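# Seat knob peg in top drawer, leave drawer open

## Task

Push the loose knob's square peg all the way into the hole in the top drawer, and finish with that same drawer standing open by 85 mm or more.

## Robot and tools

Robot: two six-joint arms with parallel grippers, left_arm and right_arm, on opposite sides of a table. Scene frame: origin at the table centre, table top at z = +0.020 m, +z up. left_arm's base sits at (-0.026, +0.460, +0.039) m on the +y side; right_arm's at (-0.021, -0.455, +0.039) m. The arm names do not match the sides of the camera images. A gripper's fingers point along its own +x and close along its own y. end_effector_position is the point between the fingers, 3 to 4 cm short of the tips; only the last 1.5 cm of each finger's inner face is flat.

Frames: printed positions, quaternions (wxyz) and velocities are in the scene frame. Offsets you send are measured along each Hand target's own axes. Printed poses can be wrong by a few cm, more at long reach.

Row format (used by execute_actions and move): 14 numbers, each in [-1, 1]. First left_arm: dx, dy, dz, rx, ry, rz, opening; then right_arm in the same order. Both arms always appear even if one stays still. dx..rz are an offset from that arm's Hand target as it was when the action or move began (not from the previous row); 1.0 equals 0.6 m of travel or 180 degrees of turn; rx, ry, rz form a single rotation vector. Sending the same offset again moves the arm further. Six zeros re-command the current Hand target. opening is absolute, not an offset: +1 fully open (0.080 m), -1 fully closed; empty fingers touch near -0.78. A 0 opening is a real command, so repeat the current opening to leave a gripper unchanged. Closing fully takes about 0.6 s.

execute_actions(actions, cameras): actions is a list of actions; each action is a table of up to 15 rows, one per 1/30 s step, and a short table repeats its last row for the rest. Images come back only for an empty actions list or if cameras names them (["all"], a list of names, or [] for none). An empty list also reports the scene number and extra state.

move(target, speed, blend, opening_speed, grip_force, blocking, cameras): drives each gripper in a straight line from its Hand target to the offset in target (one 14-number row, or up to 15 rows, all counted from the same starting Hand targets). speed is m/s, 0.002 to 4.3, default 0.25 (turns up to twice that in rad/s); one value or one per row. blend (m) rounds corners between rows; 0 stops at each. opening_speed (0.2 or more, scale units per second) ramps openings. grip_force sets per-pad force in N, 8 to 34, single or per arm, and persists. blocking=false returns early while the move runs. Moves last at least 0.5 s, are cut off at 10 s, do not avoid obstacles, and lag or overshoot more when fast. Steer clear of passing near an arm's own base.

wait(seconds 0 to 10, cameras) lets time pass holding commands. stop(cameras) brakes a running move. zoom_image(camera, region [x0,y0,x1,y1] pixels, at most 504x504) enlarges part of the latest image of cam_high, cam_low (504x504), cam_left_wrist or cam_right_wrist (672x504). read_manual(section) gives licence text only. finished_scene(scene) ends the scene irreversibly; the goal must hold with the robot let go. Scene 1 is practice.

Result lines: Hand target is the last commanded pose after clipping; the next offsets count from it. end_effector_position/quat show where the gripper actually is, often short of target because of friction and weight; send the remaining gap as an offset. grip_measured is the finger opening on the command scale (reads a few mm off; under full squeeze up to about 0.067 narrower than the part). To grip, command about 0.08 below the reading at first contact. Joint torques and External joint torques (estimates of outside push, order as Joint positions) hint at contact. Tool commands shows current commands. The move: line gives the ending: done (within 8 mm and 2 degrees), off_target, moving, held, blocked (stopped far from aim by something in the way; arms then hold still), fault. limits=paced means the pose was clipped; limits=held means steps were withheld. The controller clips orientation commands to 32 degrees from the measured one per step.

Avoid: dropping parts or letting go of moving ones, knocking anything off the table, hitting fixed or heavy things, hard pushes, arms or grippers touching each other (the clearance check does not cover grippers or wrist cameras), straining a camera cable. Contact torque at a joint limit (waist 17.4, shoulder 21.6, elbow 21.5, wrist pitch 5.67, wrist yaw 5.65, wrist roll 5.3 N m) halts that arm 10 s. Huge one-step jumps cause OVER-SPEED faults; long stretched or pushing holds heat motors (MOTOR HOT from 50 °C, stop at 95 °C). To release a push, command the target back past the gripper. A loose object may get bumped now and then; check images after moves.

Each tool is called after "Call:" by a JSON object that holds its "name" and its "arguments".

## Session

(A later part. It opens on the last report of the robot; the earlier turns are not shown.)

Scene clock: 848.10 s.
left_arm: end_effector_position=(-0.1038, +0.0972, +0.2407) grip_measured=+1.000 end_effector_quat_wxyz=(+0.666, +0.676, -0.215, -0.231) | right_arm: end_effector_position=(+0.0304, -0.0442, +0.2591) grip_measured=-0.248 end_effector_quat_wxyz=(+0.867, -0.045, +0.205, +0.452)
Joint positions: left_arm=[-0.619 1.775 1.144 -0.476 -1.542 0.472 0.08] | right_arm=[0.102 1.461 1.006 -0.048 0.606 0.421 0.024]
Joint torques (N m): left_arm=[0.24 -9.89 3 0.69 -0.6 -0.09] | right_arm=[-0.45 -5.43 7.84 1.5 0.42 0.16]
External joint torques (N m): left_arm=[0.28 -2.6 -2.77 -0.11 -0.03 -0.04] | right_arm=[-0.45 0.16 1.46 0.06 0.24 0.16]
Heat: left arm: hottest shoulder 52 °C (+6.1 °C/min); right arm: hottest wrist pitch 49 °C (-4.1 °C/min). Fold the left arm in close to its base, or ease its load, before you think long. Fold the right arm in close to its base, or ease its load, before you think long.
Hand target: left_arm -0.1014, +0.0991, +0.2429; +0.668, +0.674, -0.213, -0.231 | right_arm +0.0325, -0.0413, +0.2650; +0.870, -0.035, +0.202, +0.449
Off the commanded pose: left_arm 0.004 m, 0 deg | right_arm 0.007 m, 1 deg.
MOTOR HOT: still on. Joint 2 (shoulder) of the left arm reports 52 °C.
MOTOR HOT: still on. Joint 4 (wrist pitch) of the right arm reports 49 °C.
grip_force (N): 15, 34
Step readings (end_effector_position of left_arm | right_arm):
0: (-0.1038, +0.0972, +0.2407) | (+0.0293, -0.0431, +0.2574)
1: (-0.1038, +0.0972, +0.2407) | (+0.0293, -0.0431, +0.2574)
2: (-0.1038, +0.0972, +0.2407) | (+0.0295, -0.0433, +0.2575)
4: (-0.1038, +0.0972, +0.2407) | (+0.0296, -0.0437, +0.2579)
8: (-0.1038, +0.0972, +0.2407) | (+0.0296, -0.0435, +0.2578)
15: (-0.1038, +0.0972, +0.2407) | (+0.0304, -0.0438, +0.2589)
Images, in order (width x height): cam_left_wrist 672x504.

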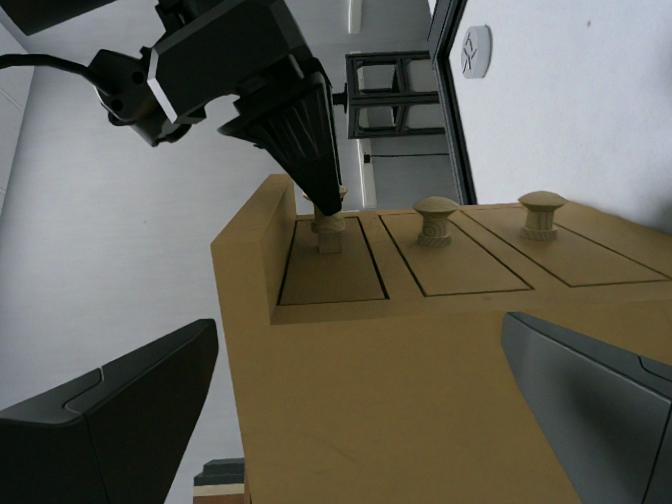

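Call:
{"name": "move", "arguments": {"target": [[0,0,0,0,0,0,1.0,-0.0404,0.0105,-0.0269,0.0061,-0.0250,-0.0180,-0.36],[0,0,0,0,0,0,1.0,-0.0021,0.0082,-0.0106,0.0061,-0.0250,-0.0180,-0.36]], "speed": [0.08,0.05], "cameras": ["cam_left_wrist"]}}

Call:
{"name": "zoom_image", "arguments": {"camera": "cam_left_wrist", "region": [308, 226, 350, 268]}}

Scene clock: 851.70 s.
left_arm: end_effector_position=(-0.1038, +0.0972, +0.2407) grip_measured=+1.000 end_effector_quat_wxyz=(+0.666, +0.676, -0.215, -0.231) | right_arm: end_effector_position=(+0.0257, -0.0439, +0.2554) grip_measured=-0.248 end_effector_quat_wxyz=(+0.890, -0.020, +0.173, +0.422)
Joint positions: left_arm=[-0.619 1.775 1.144 -0.476 -1.542 0.472 0.08] | right_arm=[0.155 1.493 0.965 0.068 0.747 0.441 0.024]
Joint torques (N m): left_arm=[0.23 -9.86 3 0.69 -0.6 -0.1] | right_arm=[-0.04 -5.84 7.64 1.41 0.21 -0.17]
External joint torques (N m): left_arm=[0.23 -2.63 -2.72 -0.09 -0.04 -0.05] | right_arm=[-0.09 -0.14 1.39 0 0.02 -0.17]
Heat: left arm: hottest shoulder 53 °C (+7.0 °C/min); right arm: hottest wrist pitch 49 °C (-3.0 °C/min). Fold the left arm in close to its base, or ease its load, before you think long. Fold the right arm in close to its base, or ease its load, before you think long.
Hand target: left_arm -0.1014, +0.0991, +0.2429; +0.668, +0.674, -0.213, -0.231 | right_arm +0.0259, -0.0408, +0.2604; +0.890, -0.014, +0.171, +0.423
Off the commanded pose: left_arm 0.004 m, 0 deg | right_arm 0.006 m, 1 deg.
MOTOR HOT: still on. Joint 2 (shoulder) of the left arm reports 53 °C.
MOTOR HOT: still on. Joint 4 (wrist pitch) of the right arm reports 49 °C.
grip_force (N): 15, 34
move: done
Images, in order (width x height): cam_left_wrist 672x504.

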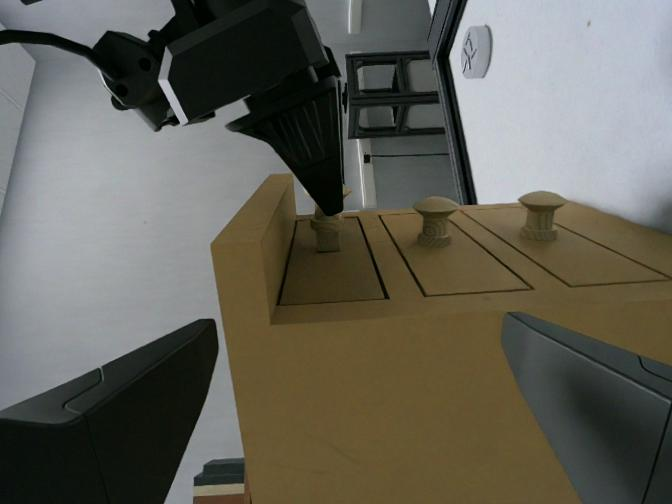

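Scaled by 12.000 from the camera's 672x504 image, which has a finer 960x720 frame.

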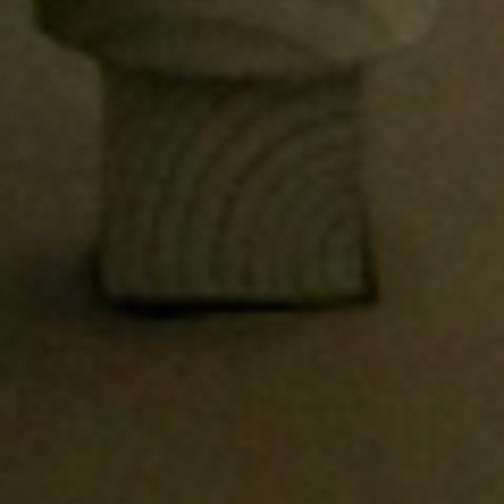

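Call:
{"name": "execute_actions", "arguments": {"actions": [], "cameras": ["cam_left_wrist"]}}

Call:
{"name": "zoom_image", "arguments": {"camera": "cam_left_wrist", "region": [308, 226, 350, 268]}}

Scene clock: 856.77 s.
left_arm: end_effector_position=(-0.1038, +0.0972, +0.2407) grip_measured=+1.000 end_effector_quat_wxyz=(+0.666, +0.676, -0.215, -0.231) | right_arm: end_effector_position=(+0.0257, -0.0439, +0.2554) grip_measured=-0.248 end_effector_quat_wxyz=(+0.890, -0.020, +0.173, +0.422)
Joint positions: left_arm=[-0.619 1.775 1.144 -0.476 -1.542 0.472 0.08] | right_arm=[0.155 1.493 0.965 0.068 0.747 0.441 0.024]
Joint velocities: within noise
Joint torques (N m): left_arm=[0.23 -9.88 3 0.69 -0.61 -0.1] | right_arm=[-0.15 -5.52 7.73 1.39 0.17 -0.09]
External joint torques (N m): left_arm=[0.23 -2.56 -2.8 -0.11 -0.03 -0.04] | right_arm=[-0.14 0.12 1.52 0 -0.02 -0.09]
Motor temperatures (°C): left_arm=[28 53 38 36 31 32] | right_arm=[29 39 47 49 31 30]
Heat: left arm: hottest shoulder 53 °C (+6.0 °C/min); right arm: hottest wrist pitch 49 °C (-3.0 °C/min). Fold the left arm in close to its base, or ease its load, before you think long. Fold the right arm in close to its base, or ease its load, before you think long.
Hand target: left_arm -0.1014, +0.0991, +0.2429; +0.668, +0.674, -0.213, -0.231 | right_arm +0.0259, -0.0409, +0.2604; +0.890, -0.014, +0.171, +0.423
Tool commands: left_gripper/opening=+1.0 right_gripper/opening=-0.36
Off the commanded pose: left_arm 0.004 m, 0 deg | right_arm 0.006 m, 1 deg.
MOTOR HOT: still on. Joint 2 (shoulder) of the left arm reports 53 °C.
MOTOR HOT: still on. Joint 4 (wrist pitch) of the right arm reports 49 °C.
grip_force (N): 15, 34
Images, in order (width x height): cam_left_wrist 672x504.

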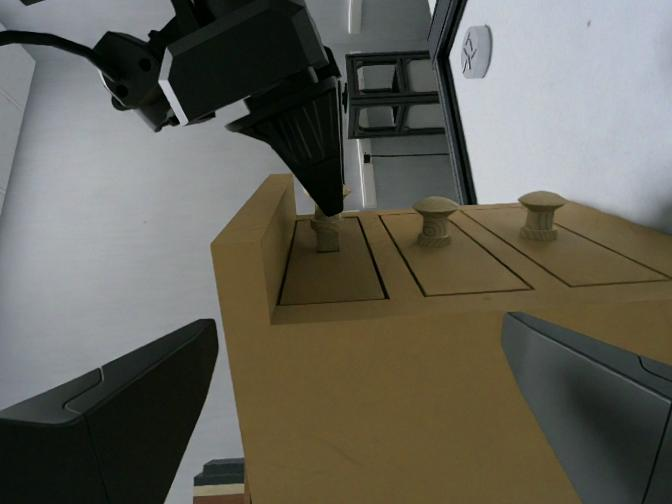

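Scaled by 12.000 from the camera's 672x504 image, which has a finer 960x720 frame.

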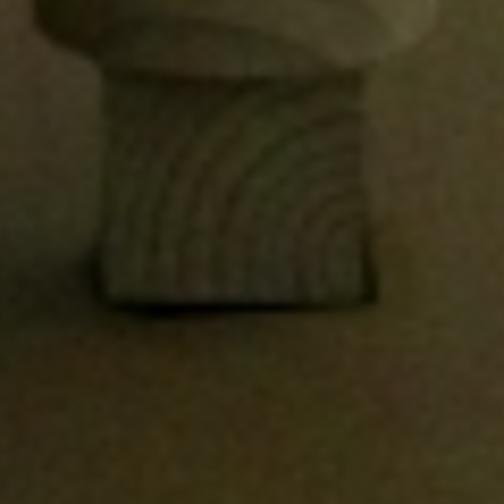

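Call:
{"name": "move", "arguments": {"target": [0,0,0,0,0,0,1, 0.00395,0.00002,0.00133,0,0,0,-0.36], "speed": 0.01, "cameras": ["cam_left_wrist"]}}

Call:
{"name": "zoom_image", "arguments": {"camera": "cam_left_wrist", "region": [308, 226, 350, 268]}}

Scene clock: 858.37 s.
left_arm: end_effector_position=(-0.1038, +0.0972, +0.2407) grip_measured=+1.000 end_effector_quat_wxyz=(+0.666, +0.676, -0.215, -0.231) | right_arm: end_effector_position=(+0.0266, -0.0429, +0.2549) grip_measured=-0.248 end_effector_quat_wxyz=(+0.890, -0.021, +0.173, +0.421)
Joint positions: left_arm=[-0.619 1.775 1.144 -0.476 -1.542 0.472 0.08] | right_arm=[0.151 1.497 0.968 0.07 0.745 0.438 0.024]
Joint torques (N m): left_arm=[0.23 -9.88 2.99 0.69 -0.6 -0.1] | right_arm=[-0.3 -5.51 7.81 1.54 0.05 -0.1]
External joint torques (N m): left_arm=[0.27 -2.58 -2.77 -0.1 -0.03 -0.04] | right_arm=[-0.31 0.24 1.53 0.12 -0.13 -0.1]
Heat: left arm: hottest shoulder 53 °C (+6.1 °C/min); right arm: hottest wrist pitch 49 °C (-3.0 °C/min). Fold the left arm in close to its base, or ease its load, before you think long. Fold the right arm in close to its base, or ease its load, before you think long.
Hand target: left_arm -0.1014, +0.0991, +0.2429; +0.668, +0.674, -0.213, -0.231 | right_arm +0.0275, -0.0390, +0.2602; +0.890, -0.014, +0.171, +0.423
Off the commanded pose: left_arm 0.004 m, 0 deg | right_arm 0.007 m, 1 deg.
MOTOR HOT: still on. Joint 2 (shoulder) of the left arm reports 53 °C.
MOTOR HOT: still on. Joint 4 (wrist pitch) of the right arm reports 49 °C.
grip_force (N): 15, 34
move: done
Images, in order (width x height): cam_left_wrist 672x504.

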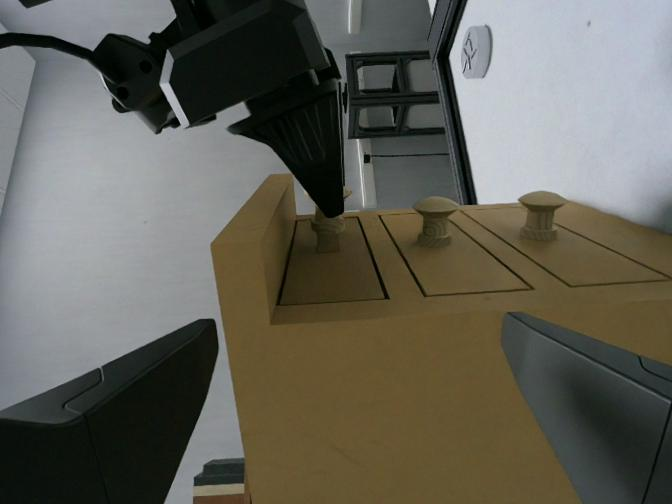

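Scaled by 12.000 from the camera's 672x504 image, which has a finer 960x720 frame.

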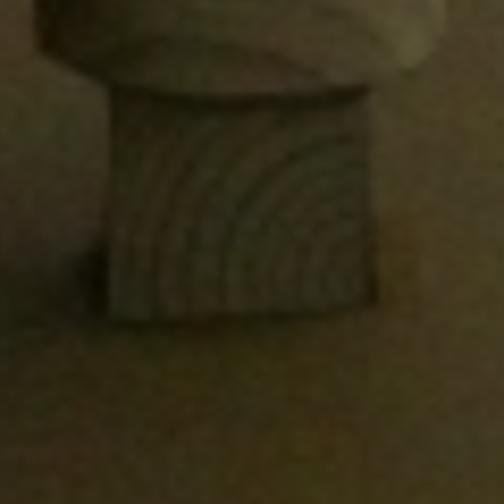

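Call:
{"name": "move", "arguments": {"target": [0,0,0,0,0,0,1, 0.00316,0.00001,0.00106,0,0,0,-0.36], "speed": 0.01, "cameras": ["cam_left_wrist"]}}

Call:
{"name": "zoom_image", "arguments": {"camera": "cam_left_wrist", "region": [308, 226, 350, 268]}}

Scene clock: 860.47 s.
left_arm: end_effector_position=(-0.1038, +0.0972, +0.2407) grip_measured=+1.000 end_effector_quat_wxyz=(+0.666, +0.676, -0.215, -0.231) | right_arm: end_effector_position=(+0.0274, -0.0425, +0.2545) grip_measured=-0.248 end_effector_quat_wxyz=(+0.890, -0.022, +0.173, +0.421)
Joint positions: left_arm=[-0.619 1.775 1.144 -0.476 -1.542 0.472 0.08] | right_arm=[0.149 1.5 0.969 0.07 0.744 0.436 0.024]
Joint torques (N m): left_arm=[0.23 -9.87 3 0.69 -0.61 -0.09] | right_arm=[-0.45 -5.09 8.31 1.67 -0.06 -0.15]
External joint torques (N m): left_arm=[0.23 -2.63 -2.73 -0.09 -0.04 -0.04] | right_arm=[-0.47 0.67 2.02 0.25 -0.25 -0.15]
Heat: left arm: hottest shoulder 53 °C (+5.0 °C/min); right arm: hottest wrist pitch 49 °C (-3.0 °C/min). Fold the left arm in close to its base, or ease its load, before you think long. Fold the right arm in close to its base, or ease its load, before you think long.
Hand target: left_arm -0.1014, +0.0991, +0.2429; +0.668, +0.674, -0.213, -0.231 | right_arm +0.0288, -0.0374, +0.2604; +0.890, -0.014, +0.171, +0.423
Off the commanded pose: left_arm 0.004 m, 0 deg | right_arm 0.008 m, 1 deg.
MOTOR HOT: still on. Joint 2 (shoulder) of the left arm reports 53 °C.
MOTOR HOT: still on. Joint 4 (wrist pitch) of the right arm reports 49 °C.
grip_force (N): 15, 34
move: done
Images, in order (width x height): cam_left_wrist 672x504.

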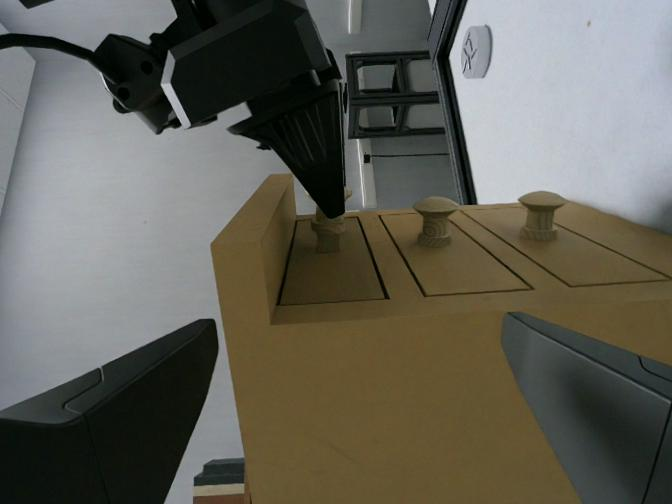

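Scaled by 12.000 from the camera's 672x504 image, which has a finer 960x720 frame.

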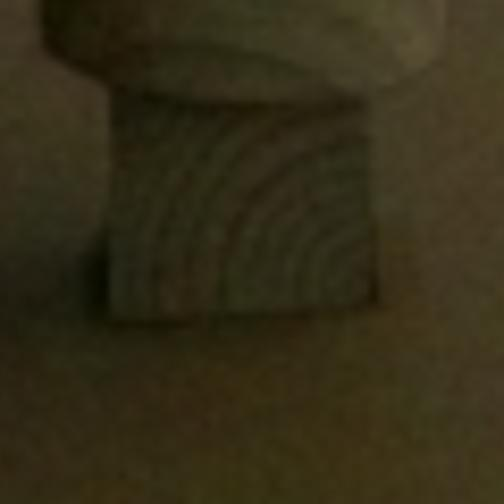

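Call:
{"name": "move", "arguments": {"target": [[0,0,0,0,0,0,1, -0.0158,-0.00007,-0.0053,0,0,0,-0.36],[0,0,0,0,0,0,1, -0.0486,-0.00515,-0.00966,-0.0061,0.025,0.018,-0.36]], "speed": 0.08, "blend": [0.005,0], "cameras": ["cam_right_wrist"]}}

Call:
{"name": "zoom_image", "arguments": {"camera": "cam_right_wrist", "region": [252, 168, 420, 294]}}

Scene clock: 863.97 s.
left_arm: end_effector_position=(-0.1038, +0.0972, +0.2407) grip_measured=+1.000 end_effector_quat_wxyz=(+0.666, +0.676, -0.215, -0.231) | right_arm: end_effector_position=(+0.0133, -0.0604, +0.2607) grip_measured=-0.248 end_effector_quat_wxyz=(+0.871, -0.040, +0.202, +0.447)
Joint positions: left_arm=[-0.619 1.775 1.144 -0.476 -1.542 0.472 0.08] | right_arm=[0.173 1.409 0.968 -0.08 0.682 0.468 0.024]
Joint torques (N m): left_arm=[0.23 -9.88 2.99 0.69 -0.61 -0.09] | right_arm=[0.24 -7.21 6.01 1.01 0.13 0.15]
External joint torques (N m): left_arm=[0.23 -2.6 -2.74 -0.09 -0.03 -0.04] | right_arm=[0.25 -2.01 -0.39 -0.41 -0.07 0.15]
Heat: left arm: hottest shoulder 53 °C (+5.0 °C/min); right arm: hottest wrist pitch 49 °C (-2.0 °C/min). Fold the left arm in close to its base, or ease its load, before you think long. Fold the right arm in close to its base, or ease its load, before you think long.
Hand target: left_arm -0.1014, +0.0991, +0.2429; +0.668, +0.674, -0.213, -0.231 | right_arm +0.0123, -0.0622, +0.2636; +0.870, -0.035, +0.202, +0.449
Off the commanded pose: left_arm 0.004 m, 0 deg | right_arm 0.004 m, 1 deg.
MOTOR HOT: still on. Joint 2 (shoulder) of the left arm reports 53 °C.
MOTOR HOT: still on. Joint 4 (wrist pitch) of the right arm reports 49 °C.
grip_force (N): 15, 34
move: done; blend cut to 0.0049 m at target 1
Images, in order (width x height): cam_right_wrist 672x504.

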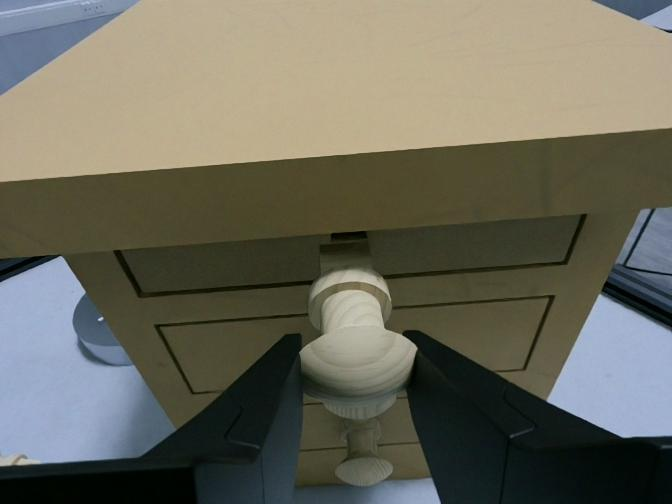

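Scaled by 3.000 from the camera's 672x504 image, which has a finer 960x720 frame.

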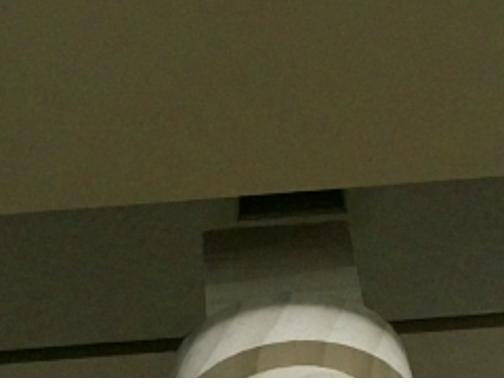

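Call:
{"name": "zoom_image", "arguments": {"camera": "cam_right_wrist", "region": [308, 222, 380, 276]}}

Call:
{"name": "zoom_image", "arguments": {"camera": "cam_right_wrist", "region": [100, 210, 604, 320]}}

Scaled by 7.000 from the camera's 672x504 image, which has a finer 960x720 frame.

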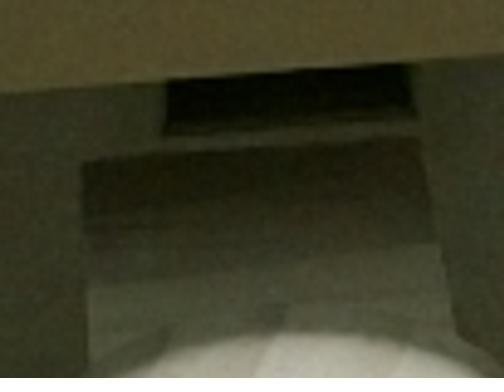

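Scaled by 1.000.

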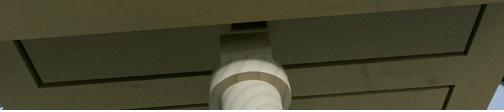

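Call:
{"name": "zoom_image", "arguments": {"camera": "cam_right_wrist", "region": [230, 250, 310, 310]}}

Call:
{"name": "zoom_image", "arguments": {"camera": "cam_right_wrist", "region": [380, 240, 460, 300]}}

Call:
{"name": "zoom_image", "arguments": {"camera": "cam_right_wrist", "region": [230, 200, 310, 260]}}

Call:
{"name": "zoom_image", "arguments": {"camera": "cam_right_wrist", "region": [380, 190, 460, 250]}}

Scaled by 6.300 from the camera's 672x504 image, which has a finer 960x720 frame.

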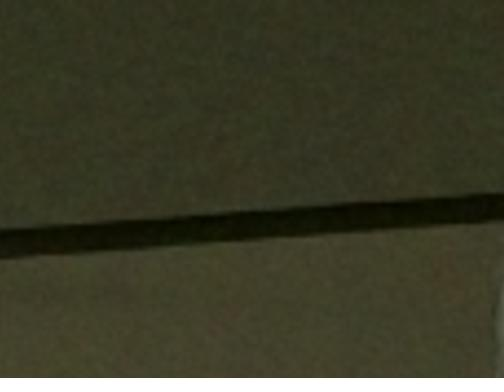

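Scaled by 6.300 from the camera's 672x504 image, which has a finer 960x720 frame.

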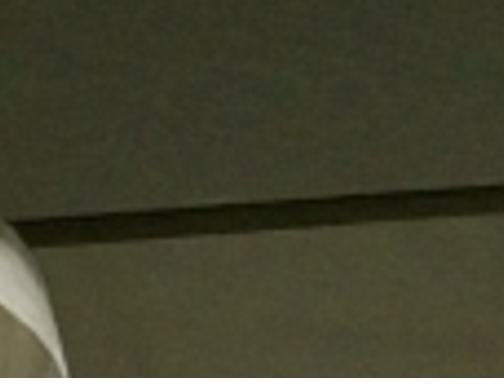

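Scaled by 6.300 from the camera's 672x504 image, which has a finer 960x720 frame.

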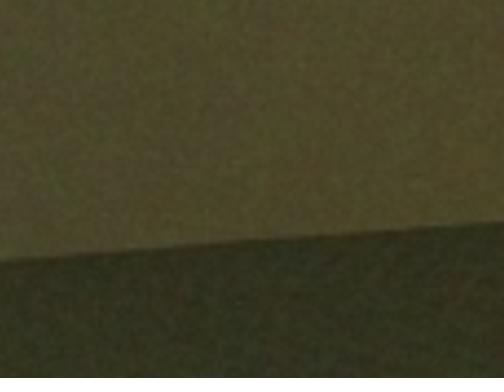

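Scaled by 6.300 from the camera's 672x504 image, which has a finer 960x720 frame.

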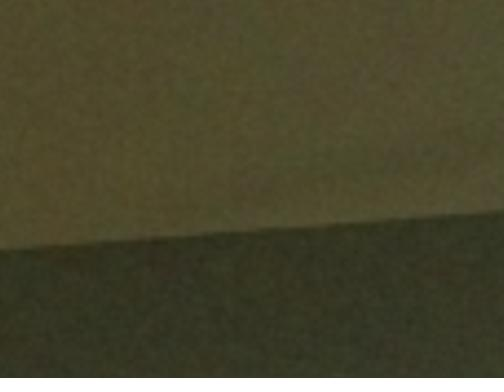

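Call:
{"name": "move", "arguments": {"target": [[0,0,0,0,0,0,1, 0.03324,0.00286,0.00755,0.0061,-0.025,-0.018,-0.36],[0,0,0,0,0,0,1, 0.04243,0.0023,0.01145,0.0061,-0.025,-0.018,-0.36],[0,0,0,0,0,0,1, 0.04794,0.00197,0.01379,0.0061,-0.025,-0.018,-0.36]], "speed": [0.05,0.05,0.01], "blend": [0.005,0,0], "cameras": ["cam_left_wrist"]}}

Call:
{"name": "zoom_image", "arguments": {"camera": "cam_left_wrist", "region": [308, 226, 350, 268]}}

Scene clock: 872.93 s.
left_arm: end_effector_position=(-0.1038, +0.0972, +0.2407) grip_measured=+1.000 end_effector_quat_wxyz=(+0.666, +0.676, -0.215, -0.231) | right_arm: end_effector_position=(+0.0274, -0.0425, +0.2546) grip_measured=-0.248 end_effector_quat_wxyz=(+0.890, -0.022, +0.173, +0.421)
Joint positions: left_arm=[-0.619 1.775 1.144 -0.476 -1.542 0.472 0.08] | right_arm=[0.149 1.499 0.969 0.07 0.744 0.436 0.024]
Joint torques (N m): left_arm=[0.23 -9.89 2.99 0.69 -0.6 -0.09] | right_arm=[-0.46 -5.25 8.27 1.68 -0.03 -0.16]
External joint torques (N m): left_arm=[0.24 -2.64 -2.77 -0.1 -0.04 -0.04] | right_arm=[-0.44 0.37 2.11 0.3 -0.22 -0.15]
Heat: left arm: hottest shoulder 54 °C (+5.0 °C/min); right arm: hottest wrist pitch 49 °C (-2.0 °C/min). Fold the left arm in close to its base, or ease its load, before you think long. Fold the right arm in close to its base, or ease its load, before you think long.
Hand target: left_arm -0.1014, +0.0991, +0.2429; +0.668, +0.674, -0.213, -0.231 | right_arm +0.0289, -0.0374, +0.2604; +0.890, -0.014, +0.171, +0.423
Off the commanded pose: left_arm 0.004 m, 0 deg | right_arm 0.008 m, 1 deg.
MOTOR HOT: still on. Joint 2 (shoulder) of the left arm reports 54 °C.
MOTOR HOT: still on. Joint 4 (wrist pitch) of the right arm reports 49 °C.
grip_force (N): 15, 34
move: done; blend cut to 0.003 m at target 1
Images, in order (width x height): cam_left_wrist 672x504.

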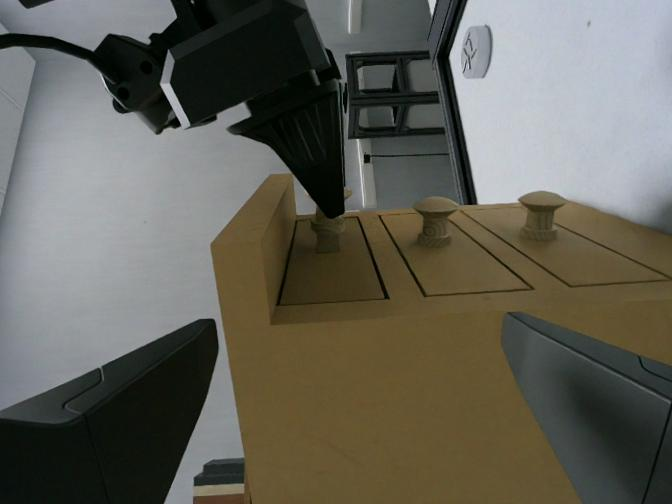

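Scaled by 12.000 from the camera's 672x504 image, which has a finer 960x720 frame.

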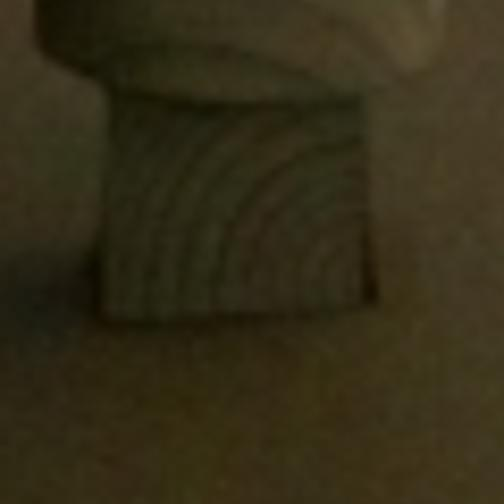

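Call:
{"name": "move", "arguments": {"target": [0,0,0,0,0,0,1, 0.00123,0.00034,-0.00105,0,0,0,-0.36], "speed": 0.01, "cameras": ["cam_left_wrist"]}}

Call:
{"name": "zoom_image", "arguments": {"camera": "cam_left_wrist", "region": [308, 226, 350, 268]}}

Scene clock: 873.87 s.
left_arm: end_effector_position=(-0.1038, +0.0972, +0.2407) grip_measured=+1.000 end_effector_quat_wxyz=(+0.666, +0.676, -0.215, -0.231) | right_arm: end_effector_position=(+0.0274, -0.0421, +0.2542) grip_measured=-0.248 end_effector_quat_wxyz=(+0.890, -0.022, +0.173, +0.421)
Joint positions: left_arm=[-0.619 1.775 1.144 -0.476 -1.542 0.472 0.08] | right_arm=[0.149 1.501 0.969 0.073 0.743 0.435 0.024]
Joint torques (N m): left_arm=[0.23 -9.89 2.98 0.69 -0.6 -0.1] | right_arm=[-0.77 -4.82 8.1 1.73 -0.06 -0.12]
External joint torques (N m): left_arm=[0.23 -2.64 -2.72 -0.09 -0.04 -0.05] | right_arm=[-0.78 0.93 1.84 0.32 -0.24 -0.12]
Heat: left arm: hottest shoulder 54 °C (+4.0 °C/min); right arm: hottest wrist pitch 49 °C (-2.0 °C/min). Fold the left arm in close to its base, or ease its load, before you think long. Fold the right arm in close to its base, or ease its load, before you think long.
Hand target: left_arm -0.1014, +0.0991, +0.2429; +0.668, +0.674, -0.213, -0.231 | right_arm +0.0291, -0.0369, +0.2597; +0.890, -0.014, +0.171, +0.423
Off the commanded pose: left_arm 0.004 m, 0 deg | right_arm 0.008 m, 1 deg.
MOTOR HOT: still on. Joint 2 (shoulder) of the left arm reports 54 °C.
MOTOR HOT: still on. Joint 4 (wrist pitch) of the right arm reports 49 °C.
grip_force (N): 15, 34
move: done
Images, in order (width x height): cam_left_wrist 672x504.

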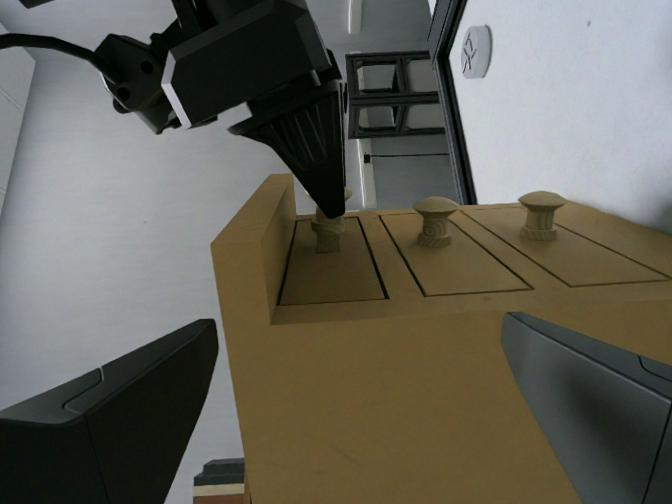

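Scaled by 12.000 from the camera's 672x504 image, which has a finer 960x720 frame.

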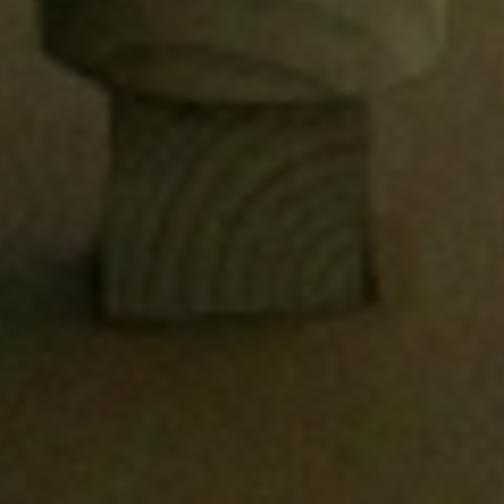

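Call:
{"name": "move", "arguments": {"target": [[0,0,0,0,0,0,1, -0.0158,-0.00007,-0.0053,0,0,0,-0.36],[0,0,0,0,0,0,1, -0.0950,-0.00515,-0.0260,-0.0061,0.025,0.018,-0.36]], "speed": 0.1, "blend": [0.005,0], "cameras": ["cam_left_wrist","cam_right_wrist"]}}

Call:
{"name": "zoom_image", "arguments": {"camera": "cam_left_wrist", "region": [308, 226, 350, 268]}}

Call:
{"name": "zoom_image", "arguments": {"camera": "cam_right_wrist", "region": [308, 160, 380, 214]}}

Scene clock: 876.27 s.
left_arm: end_effector_position=(-0.1038, +0.0972, +0.2407) grip_measured=+1.000 end_effector_quat_wxyz=(+0.666, +0.676, -0.215, -0.231) | right_arm: end_effector_position=(-0.0063, -0.0821, +0.2600) grip_measured=-0.248 end_effector_quat_wxyz=(+0.870, -0.040, +0.202, +0.448)
Joint positions: left_arm=[-0.619 1.775 1.144 -0.476 -1.542 0.472 0.08] | right_arm=[0.257 1.341 0.92 -0.136 0.75 0.524 0.024]
Joint torques (N m): left_arm=[0.24 -9.88 3.01 0.69 -0.6 -0.09] | right_arm=[0.06 -6.34 6.06 0.98 0.37 0.15]
External joint torques (N m): left_arm=[0.24 -2.52 -2.8 -0.11 -0.03 -0.04] | right_arm=[0.07 -1.67 -0.24 -0.37 0.14 0.16]
Heat: left arm: hottest shoulder 54 °C (+4.0 °C/min); right arm: hottest wrist pitch 49 °C (-2.0 °C/min). Fold the left arm in close to its base, or ease its load, before you think long. Fold the right arm in close to its base, or ease its load, before you think long.
Hand target: left_arm -0.1014, +0.0991, +0.2429; +0.668, +0.674, -0.213, -0.231 | right_arm -0.0064, -0.0841, +0.2625; +0.870, -0.034, +0.202, +0.449
Off the commanded pose: left_arm 0.004 m, 0 deg | right_arm 0.003 m, 1 deg.
MOTOR HOT: still on. Joint 2 (shoulder) of the left arm reports 54 °C.
MOTOR HOT: still on. Joint 4 (wrist pitch) of the right arm reports 49 °C.
grip_force (N): 15, 34
move: done; blend cut to 0.0049 m at target 1
Images, in order (width x height): cam_left_wrist 672x504, cam_right_wrist 672x504.

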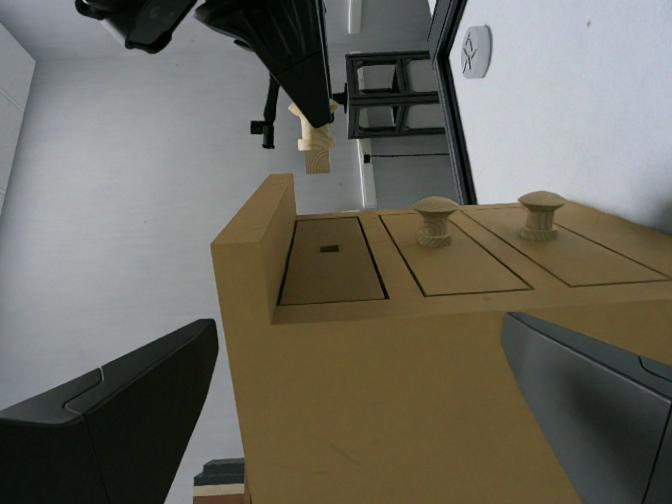

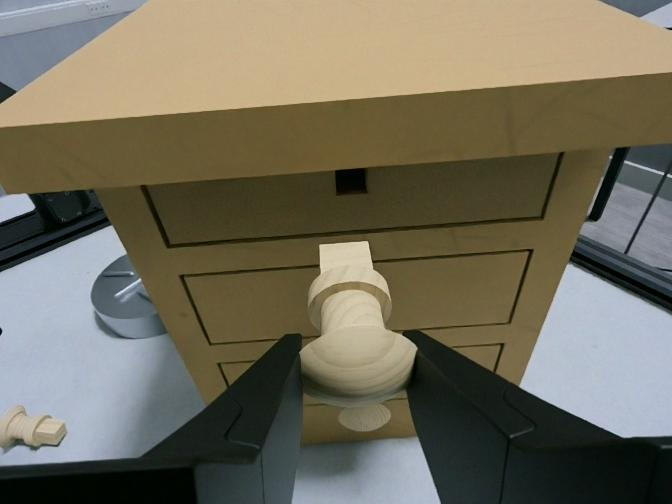

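Scaled by 12.000 from the camera's 672x504 image, which has a finer 960x720 frame.

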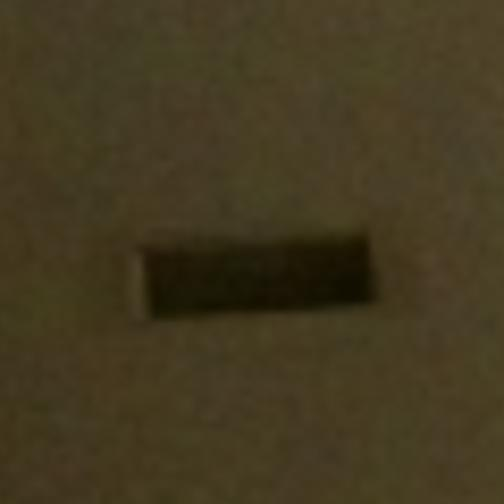

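Scaled by 7.000 from the camera's 672x504 image, which has a finer 960x720 frame.

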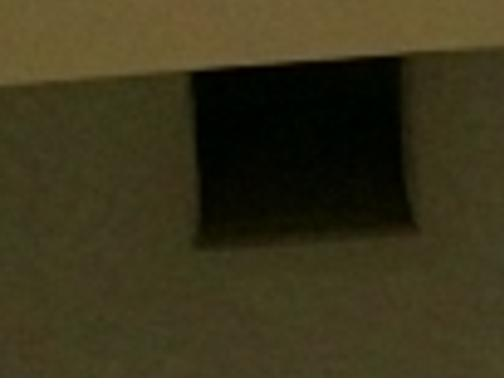

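Call:
{"name": "zoom_image", "arguments": {"camera": "cam_left_wrist", "region": [314, 240, 346, 258]}}

Call:
{"name": "zoom_image", "arguments": {"camera": "cam_right_wrist", "region": [328, 164, 376, 200]}}

Call:
{"name": "zoom_image", "arguments": {"camera": "cam_right_wrist", "region": [312, 232, 384, 286]}}

Scaled by 15.750 from the camera's 672x504 image, which has a finer 960x720 frame.

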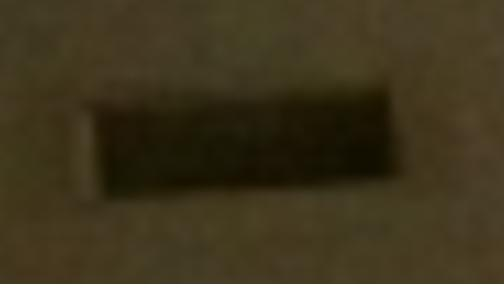

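Scaled by 10.500 from the camera's 672x504 image, which has a finer 960x720 frame.

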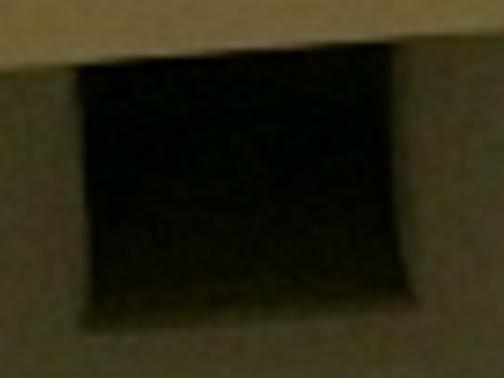

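Scaled by 7.000 from the camera's 672x504 image, which has a finer 960x720 frame.

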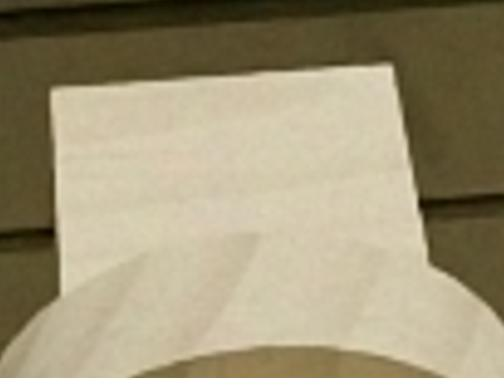

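Call:
{"name": "zoom_image", "arguments": {"camera": "cam_right_wrist", "region": [0, 390, 90, 460]}}

Call:
{"name": "execute_actions", "arguments": {"actions": [], "cameras": ["cam_high", "cam_low"]}}

Scaled by 5.600 from the camera's 672x504 image, which has a finer 960x720 frame.

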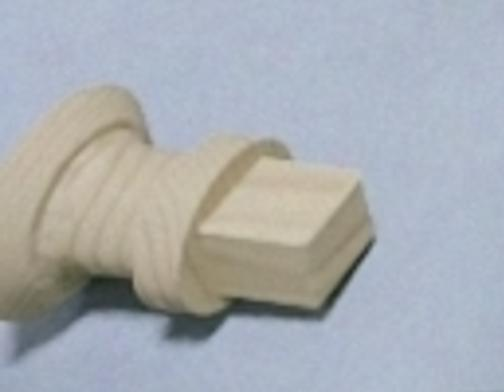

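Scene clock: 877.90 s.
left_arm: end_effector_position=(-0.1038, +0.0972, +0.2407) grip_measured=+1.000 end_effector_quat_wxyz=(+0.666, +0.676, -0.215, -0.231) | right_arm: end_effector_position=(-0.0063, -0.0822, +0.2601) grip_measured=-0.248 end_effector_quat_wxyz=(+0.870, -0.040, +0.202, +0.448)
Joint positions: left_arm=[-0.619 1.775 1.144 -0.476 -1.542 0.472 0.08] | right_arm=[0.257 1.341 0.92 -0.137 0.75 0.524 0.024]
Joint velocities: within noise
Joint torques (N m): left_arm=[0.22 -9.88 2.99 0.69 -0.6 -0.09] | right_arm=[0.31 -6.66 6 0.97 0.38 0.09]
External joint torques (N m): left_arm=[0.26 -2.56 -2.77 -0.1 -0.03 -0.04] | right_arm=[0.36 -1.93 -0.34 -0.39 0.15 0.1]
Motor temperatures (°C): left_arm=[28 54 38 36 31 32] | right_arm=[29 40 46 49 31 30]
Heat: left arm: hottest shoulder 54 °C (+4.0 °C/min); right arm: hottest wrist pitch 49 °C (-2.0 °C/min). Fold the left arm in close to its base, or ease its load, before you think long. Fold the right arm in close to its base, or ease its load, before you think long.
Hand target: left_arm -0.1014, +0.0991, +0.2429; +0.668, +0.674, -0.213, -0.231 | right_arm -0.0064, -0.0842, +0.2626; +0.870, -0.034, +0.202, +0.449
Tool commands: left_gripper/opening=+1.0 right_gripper/opening=-0.36
Off the commanded pose: left_arm 0.004 m, 0 deg | right_arm 0.003 m, 1 deg.
MOTOR HOT: still on. Joint 2 (shoulder) of the left arm reports 54 °C.
MOTOR HOT: still on. Joint 4 (wrist pitch) of the right arm reports 49 °C.
grip_force (N): 15, 34
Images, in order (width x height): cam_high 504x504, cam_low 504x504.

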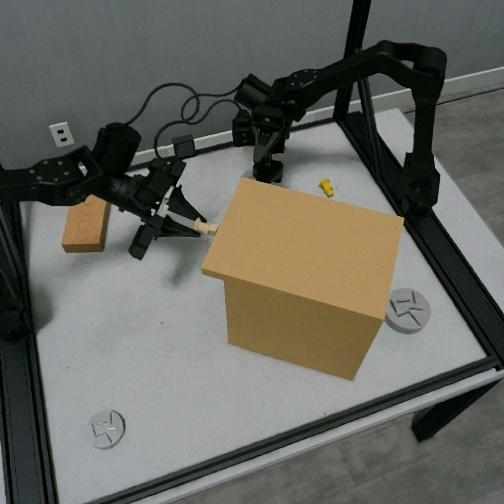

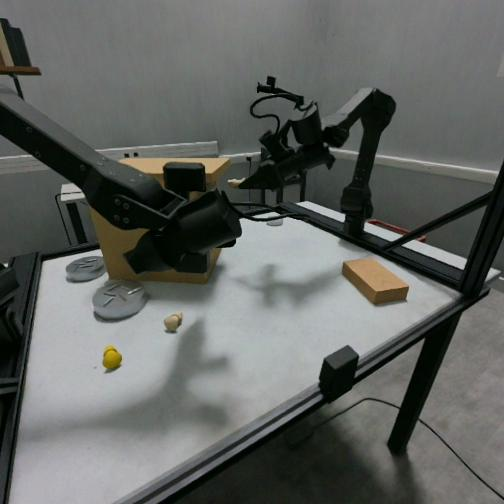

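Call:
{"name": "zoom_image", "arguments": {"camera": "cam_high", "region": [300, 165, 350, 205]}}

Call:
{"name": "zoom_image", "arguments": {"camera": "cam_low", "region": [95, 305, 195, 375]}}

Call:
{"name": "execute_actions", "arguments": {"actions": [], "cameras": ["cam_right_wrist"]}}

Call:
{"name": "zoom_image", "arguments": {"camera": "cam_right_wrist", "region": [28, 410, 76, 450]}}

Scaled by 10.080 from the camera's 504x504 image, which has a finer 720x720 frame.

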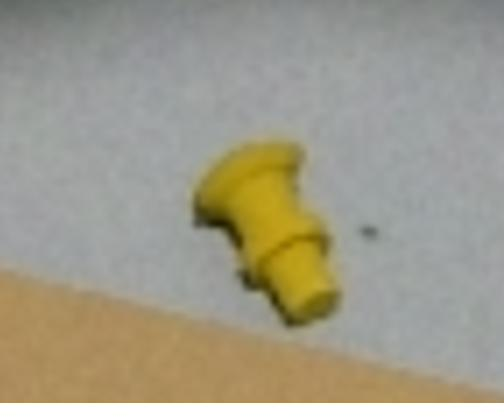

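Scaled by 5.040 from the camera's 504x504 image, which has a finer 720x720 frame.

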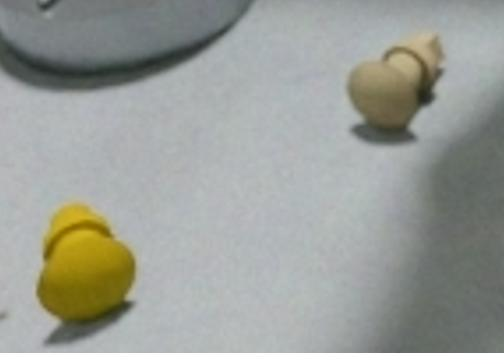

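Scene clock: 878.27 s.
left_arm: end_effector_position=(-0.1038, +0.0972, +0.2407) grip_measured=+1.000 end_effector_quat_wxyz=(+0.666, +0.676, -0.215, -0.231) | right_arm: end_effector_position=(-0.0063, -0.0822, +0.2601) grip_measured=-0.248 end_effector_quat_wxyz=(+0.870, -0.040, +0.202, +0.448)
Joint positions: left_arm=[-0.619 1.775 1.144 -0.476 -1.542 0.472 0.08] | right_arm=[0.257 1.341 0.92 -0.137 0.75 0.524 0.024]
Joint velocities: within noise
Joint torques (N m): left_arm=[0.24 -9.88 3 0.69 -0.6 -0.1] | right_arm=[0.23 -6.53 5.79 0.98 0.33 0.08]
External joint torques (N m): left_arm=[0.23 -2.66 -2.7 -0.08 -0.04 -0.05] | right_arm=[0.25 -1.82 -0.57 -0.39 0.1 0.09]
Motor temperatures (°C): left_arm=[28 54 38 36 31 32] | right_arm=[29 40 46 49 31 30]
Heat: left arm: hottest shoulder 54 °C (+4.0 °C/min); right arm: hottest wrist pitch 49 °C (-2.0 °C/min). Fold the left arm in close to its base, or ease its load, before you think long. Fold the right arm in close to its base, or ease its load, before you think long.
Hand target: left_arm -0.1014, +0.0991, +0.2429; +0.668, +0.674, -0.213, -0.231 | right_arm -0.0064, -0.0842, +0.2626; +0.870, -0.034, +0.202, +0.449
Tool commands: left_gripper/opening=+1.0 right_gripper/opening=-0.36
Off the commanded pose: left_arm 0.004 m, 0 deg | right_arm 0.003 m, 1 deg.
MOTOR HOT: still on. Joint 2 (shoulder) of the left arm reports 54 °C.
MOTOR HOT: still on. Joint 4 (wrist pitch) of the right arm reports 49 °C.
grip_force (N): 15, 34
Images, in order (width x height): cam_right_wrist 672x504.

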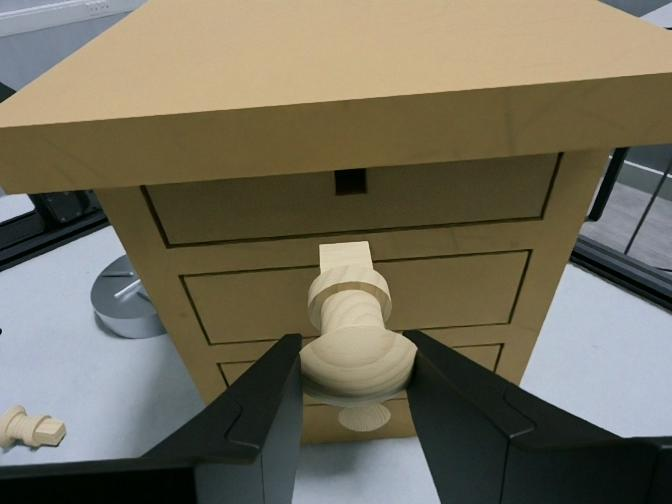

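Scaled by 10.500 from the camera's 672x504 image, which has a finer 960x720 frame.

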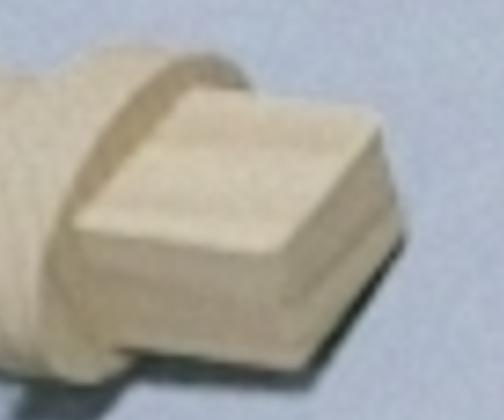

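Call:
{"name": "zoom_image", "arguments": {"camera": "cam_right_wrist", "region": [12, 402, 72, 452]}}

Call:
{"name": "zoom_image", "arguments": {"camera": "cam_right_wrist", "region": [290, 232, 430, 337]}}

Scaled by 8.400 from the camera's 672x504 image, which has a finer 960x720 frame.

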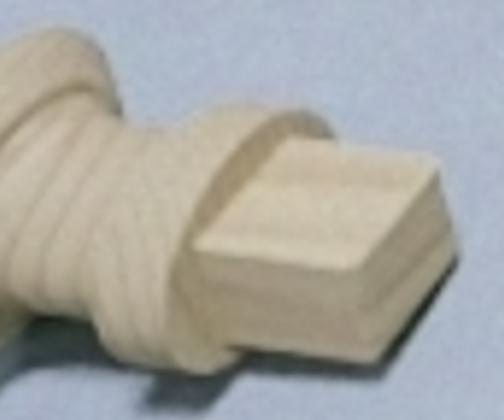

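Scaled by 3.600 from the camera's 672x504 image, which has a finer 960x720 frame.

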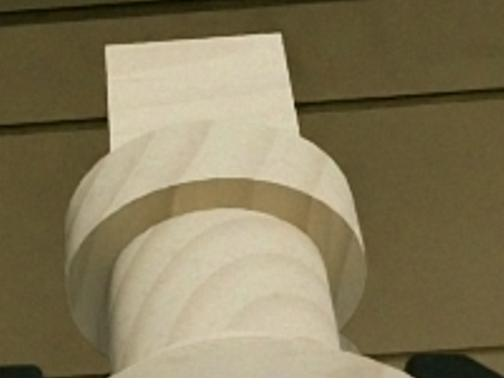

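Call:
{"name": "move", "arguments": {"target": [-0.1415,-0.1083,-0.1145,0,0,-0.5,1, 0,0,0,0,0,0,-0.36], "speed": 0.35, "cameras": ["cam_left_wrist"]}}

Scene clock: 888.90 s.
left_arm: end_effector_position=(-0.1312, +0.2031, +0.1791) grip_measured=+1.000 end_effector_quat_wxyz=(+0.310, +0.629, +0.326, -0.634) | right_arm: end_effector_position=(-0.0063, -0.0822, +0.2601) grip_measured=-0.248 end_effector_quat_wxyz=(+0.870, -0.040, +0.202, +0.448)
Joint positions: left_arm=[-0.367 1.598 1.321 -1.302 0.022 0.262 0.08] | right_arm=[0.257 1.341 0.92 -0.137 0.75 0.524 0.024]
Joint torques (N m): left_arm=[0.2 -8.15 2.77 0.09 0.2 0.13] | right_arm=[-0.06 -6.44 5.71 0.97 0.36 0.15]
External joint torques (N m): left_arm=[0.19 -2.32 -2.89 -0.25 0.17 0.13] | right_arm=[-0.05 -1.81 -0.57 -0.38 0.13 0.15]
Heat: left arm: hottest shoulder 54 °C (+3.0 °C/min); right arm: hottest wrist pitch 47 °C (-3.0 °C/min). Fold the left arm in close to its base, or ease its load, before you think long.
Hand target: left_arm -0.1299, +0.2060, +0.1802; +0.309, +0.627, +0.326, -0.636 | right_arm -0.0064, -0.0842, +0.2626; +0.870, -0.034, +0.202, +0.449
Off the commanded pose: left_arm 0.003 m, 0 deg | right_arm 0.003 m, 1 deg.
MOTOR HOT: still on. Joint 2 (shoulder) of the left arm reports 54 °C.
MOTOR HOT: cleared for the motors of the right arm.
grip_force (N): 15, 34
move: done
Images, in order (width x height): cam_left_wrist 672x504.

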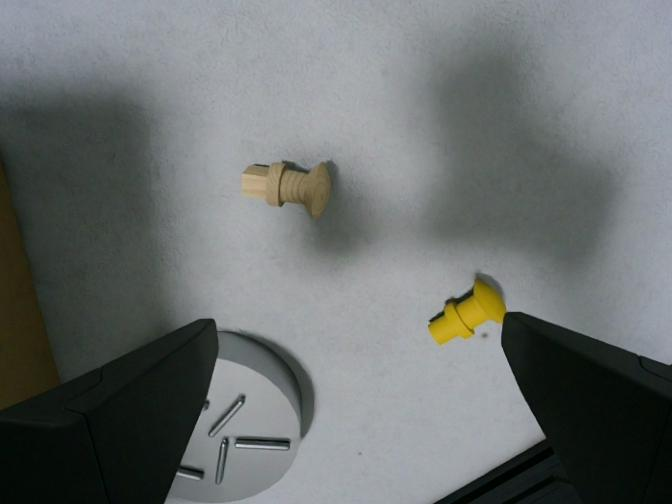

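Call:
{"name": "zoom_image", "arguments": {"camera": "cam_left_wrist", "region": [232, 148, 344, 232]}}

Call:
{"name": "zoom_image", "arguments": {"camera": "cam_left_wrist", "region": [236, 154, 288, 214]}}

Scaled by 4.500 from the camera's 672x504 image, which has a finer 960x720 frame.

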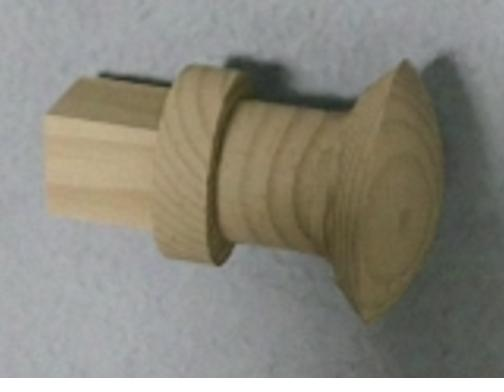

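Scaled by 8.400 from the camera's 672x504 image, which has a finer 960x720 frame.

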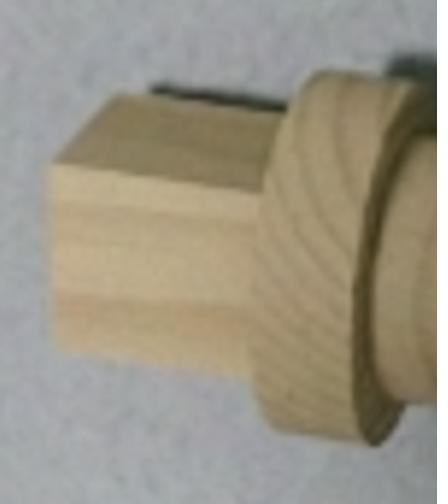

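Call:
{"name": "zoom_image", "arguments": {"camera": "cam_left_wrist", "region": [238, 158, 274, 206]}}

Scaled by 10.500 from the camera's 672x504 image, which has a finer 960x720 frame.

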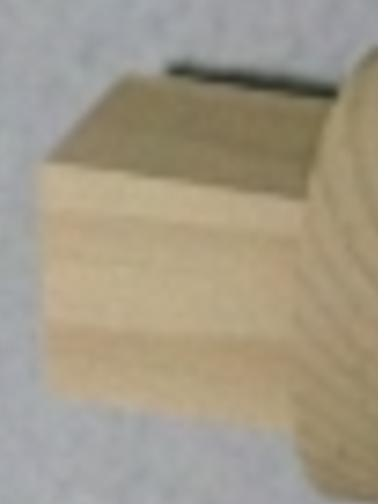

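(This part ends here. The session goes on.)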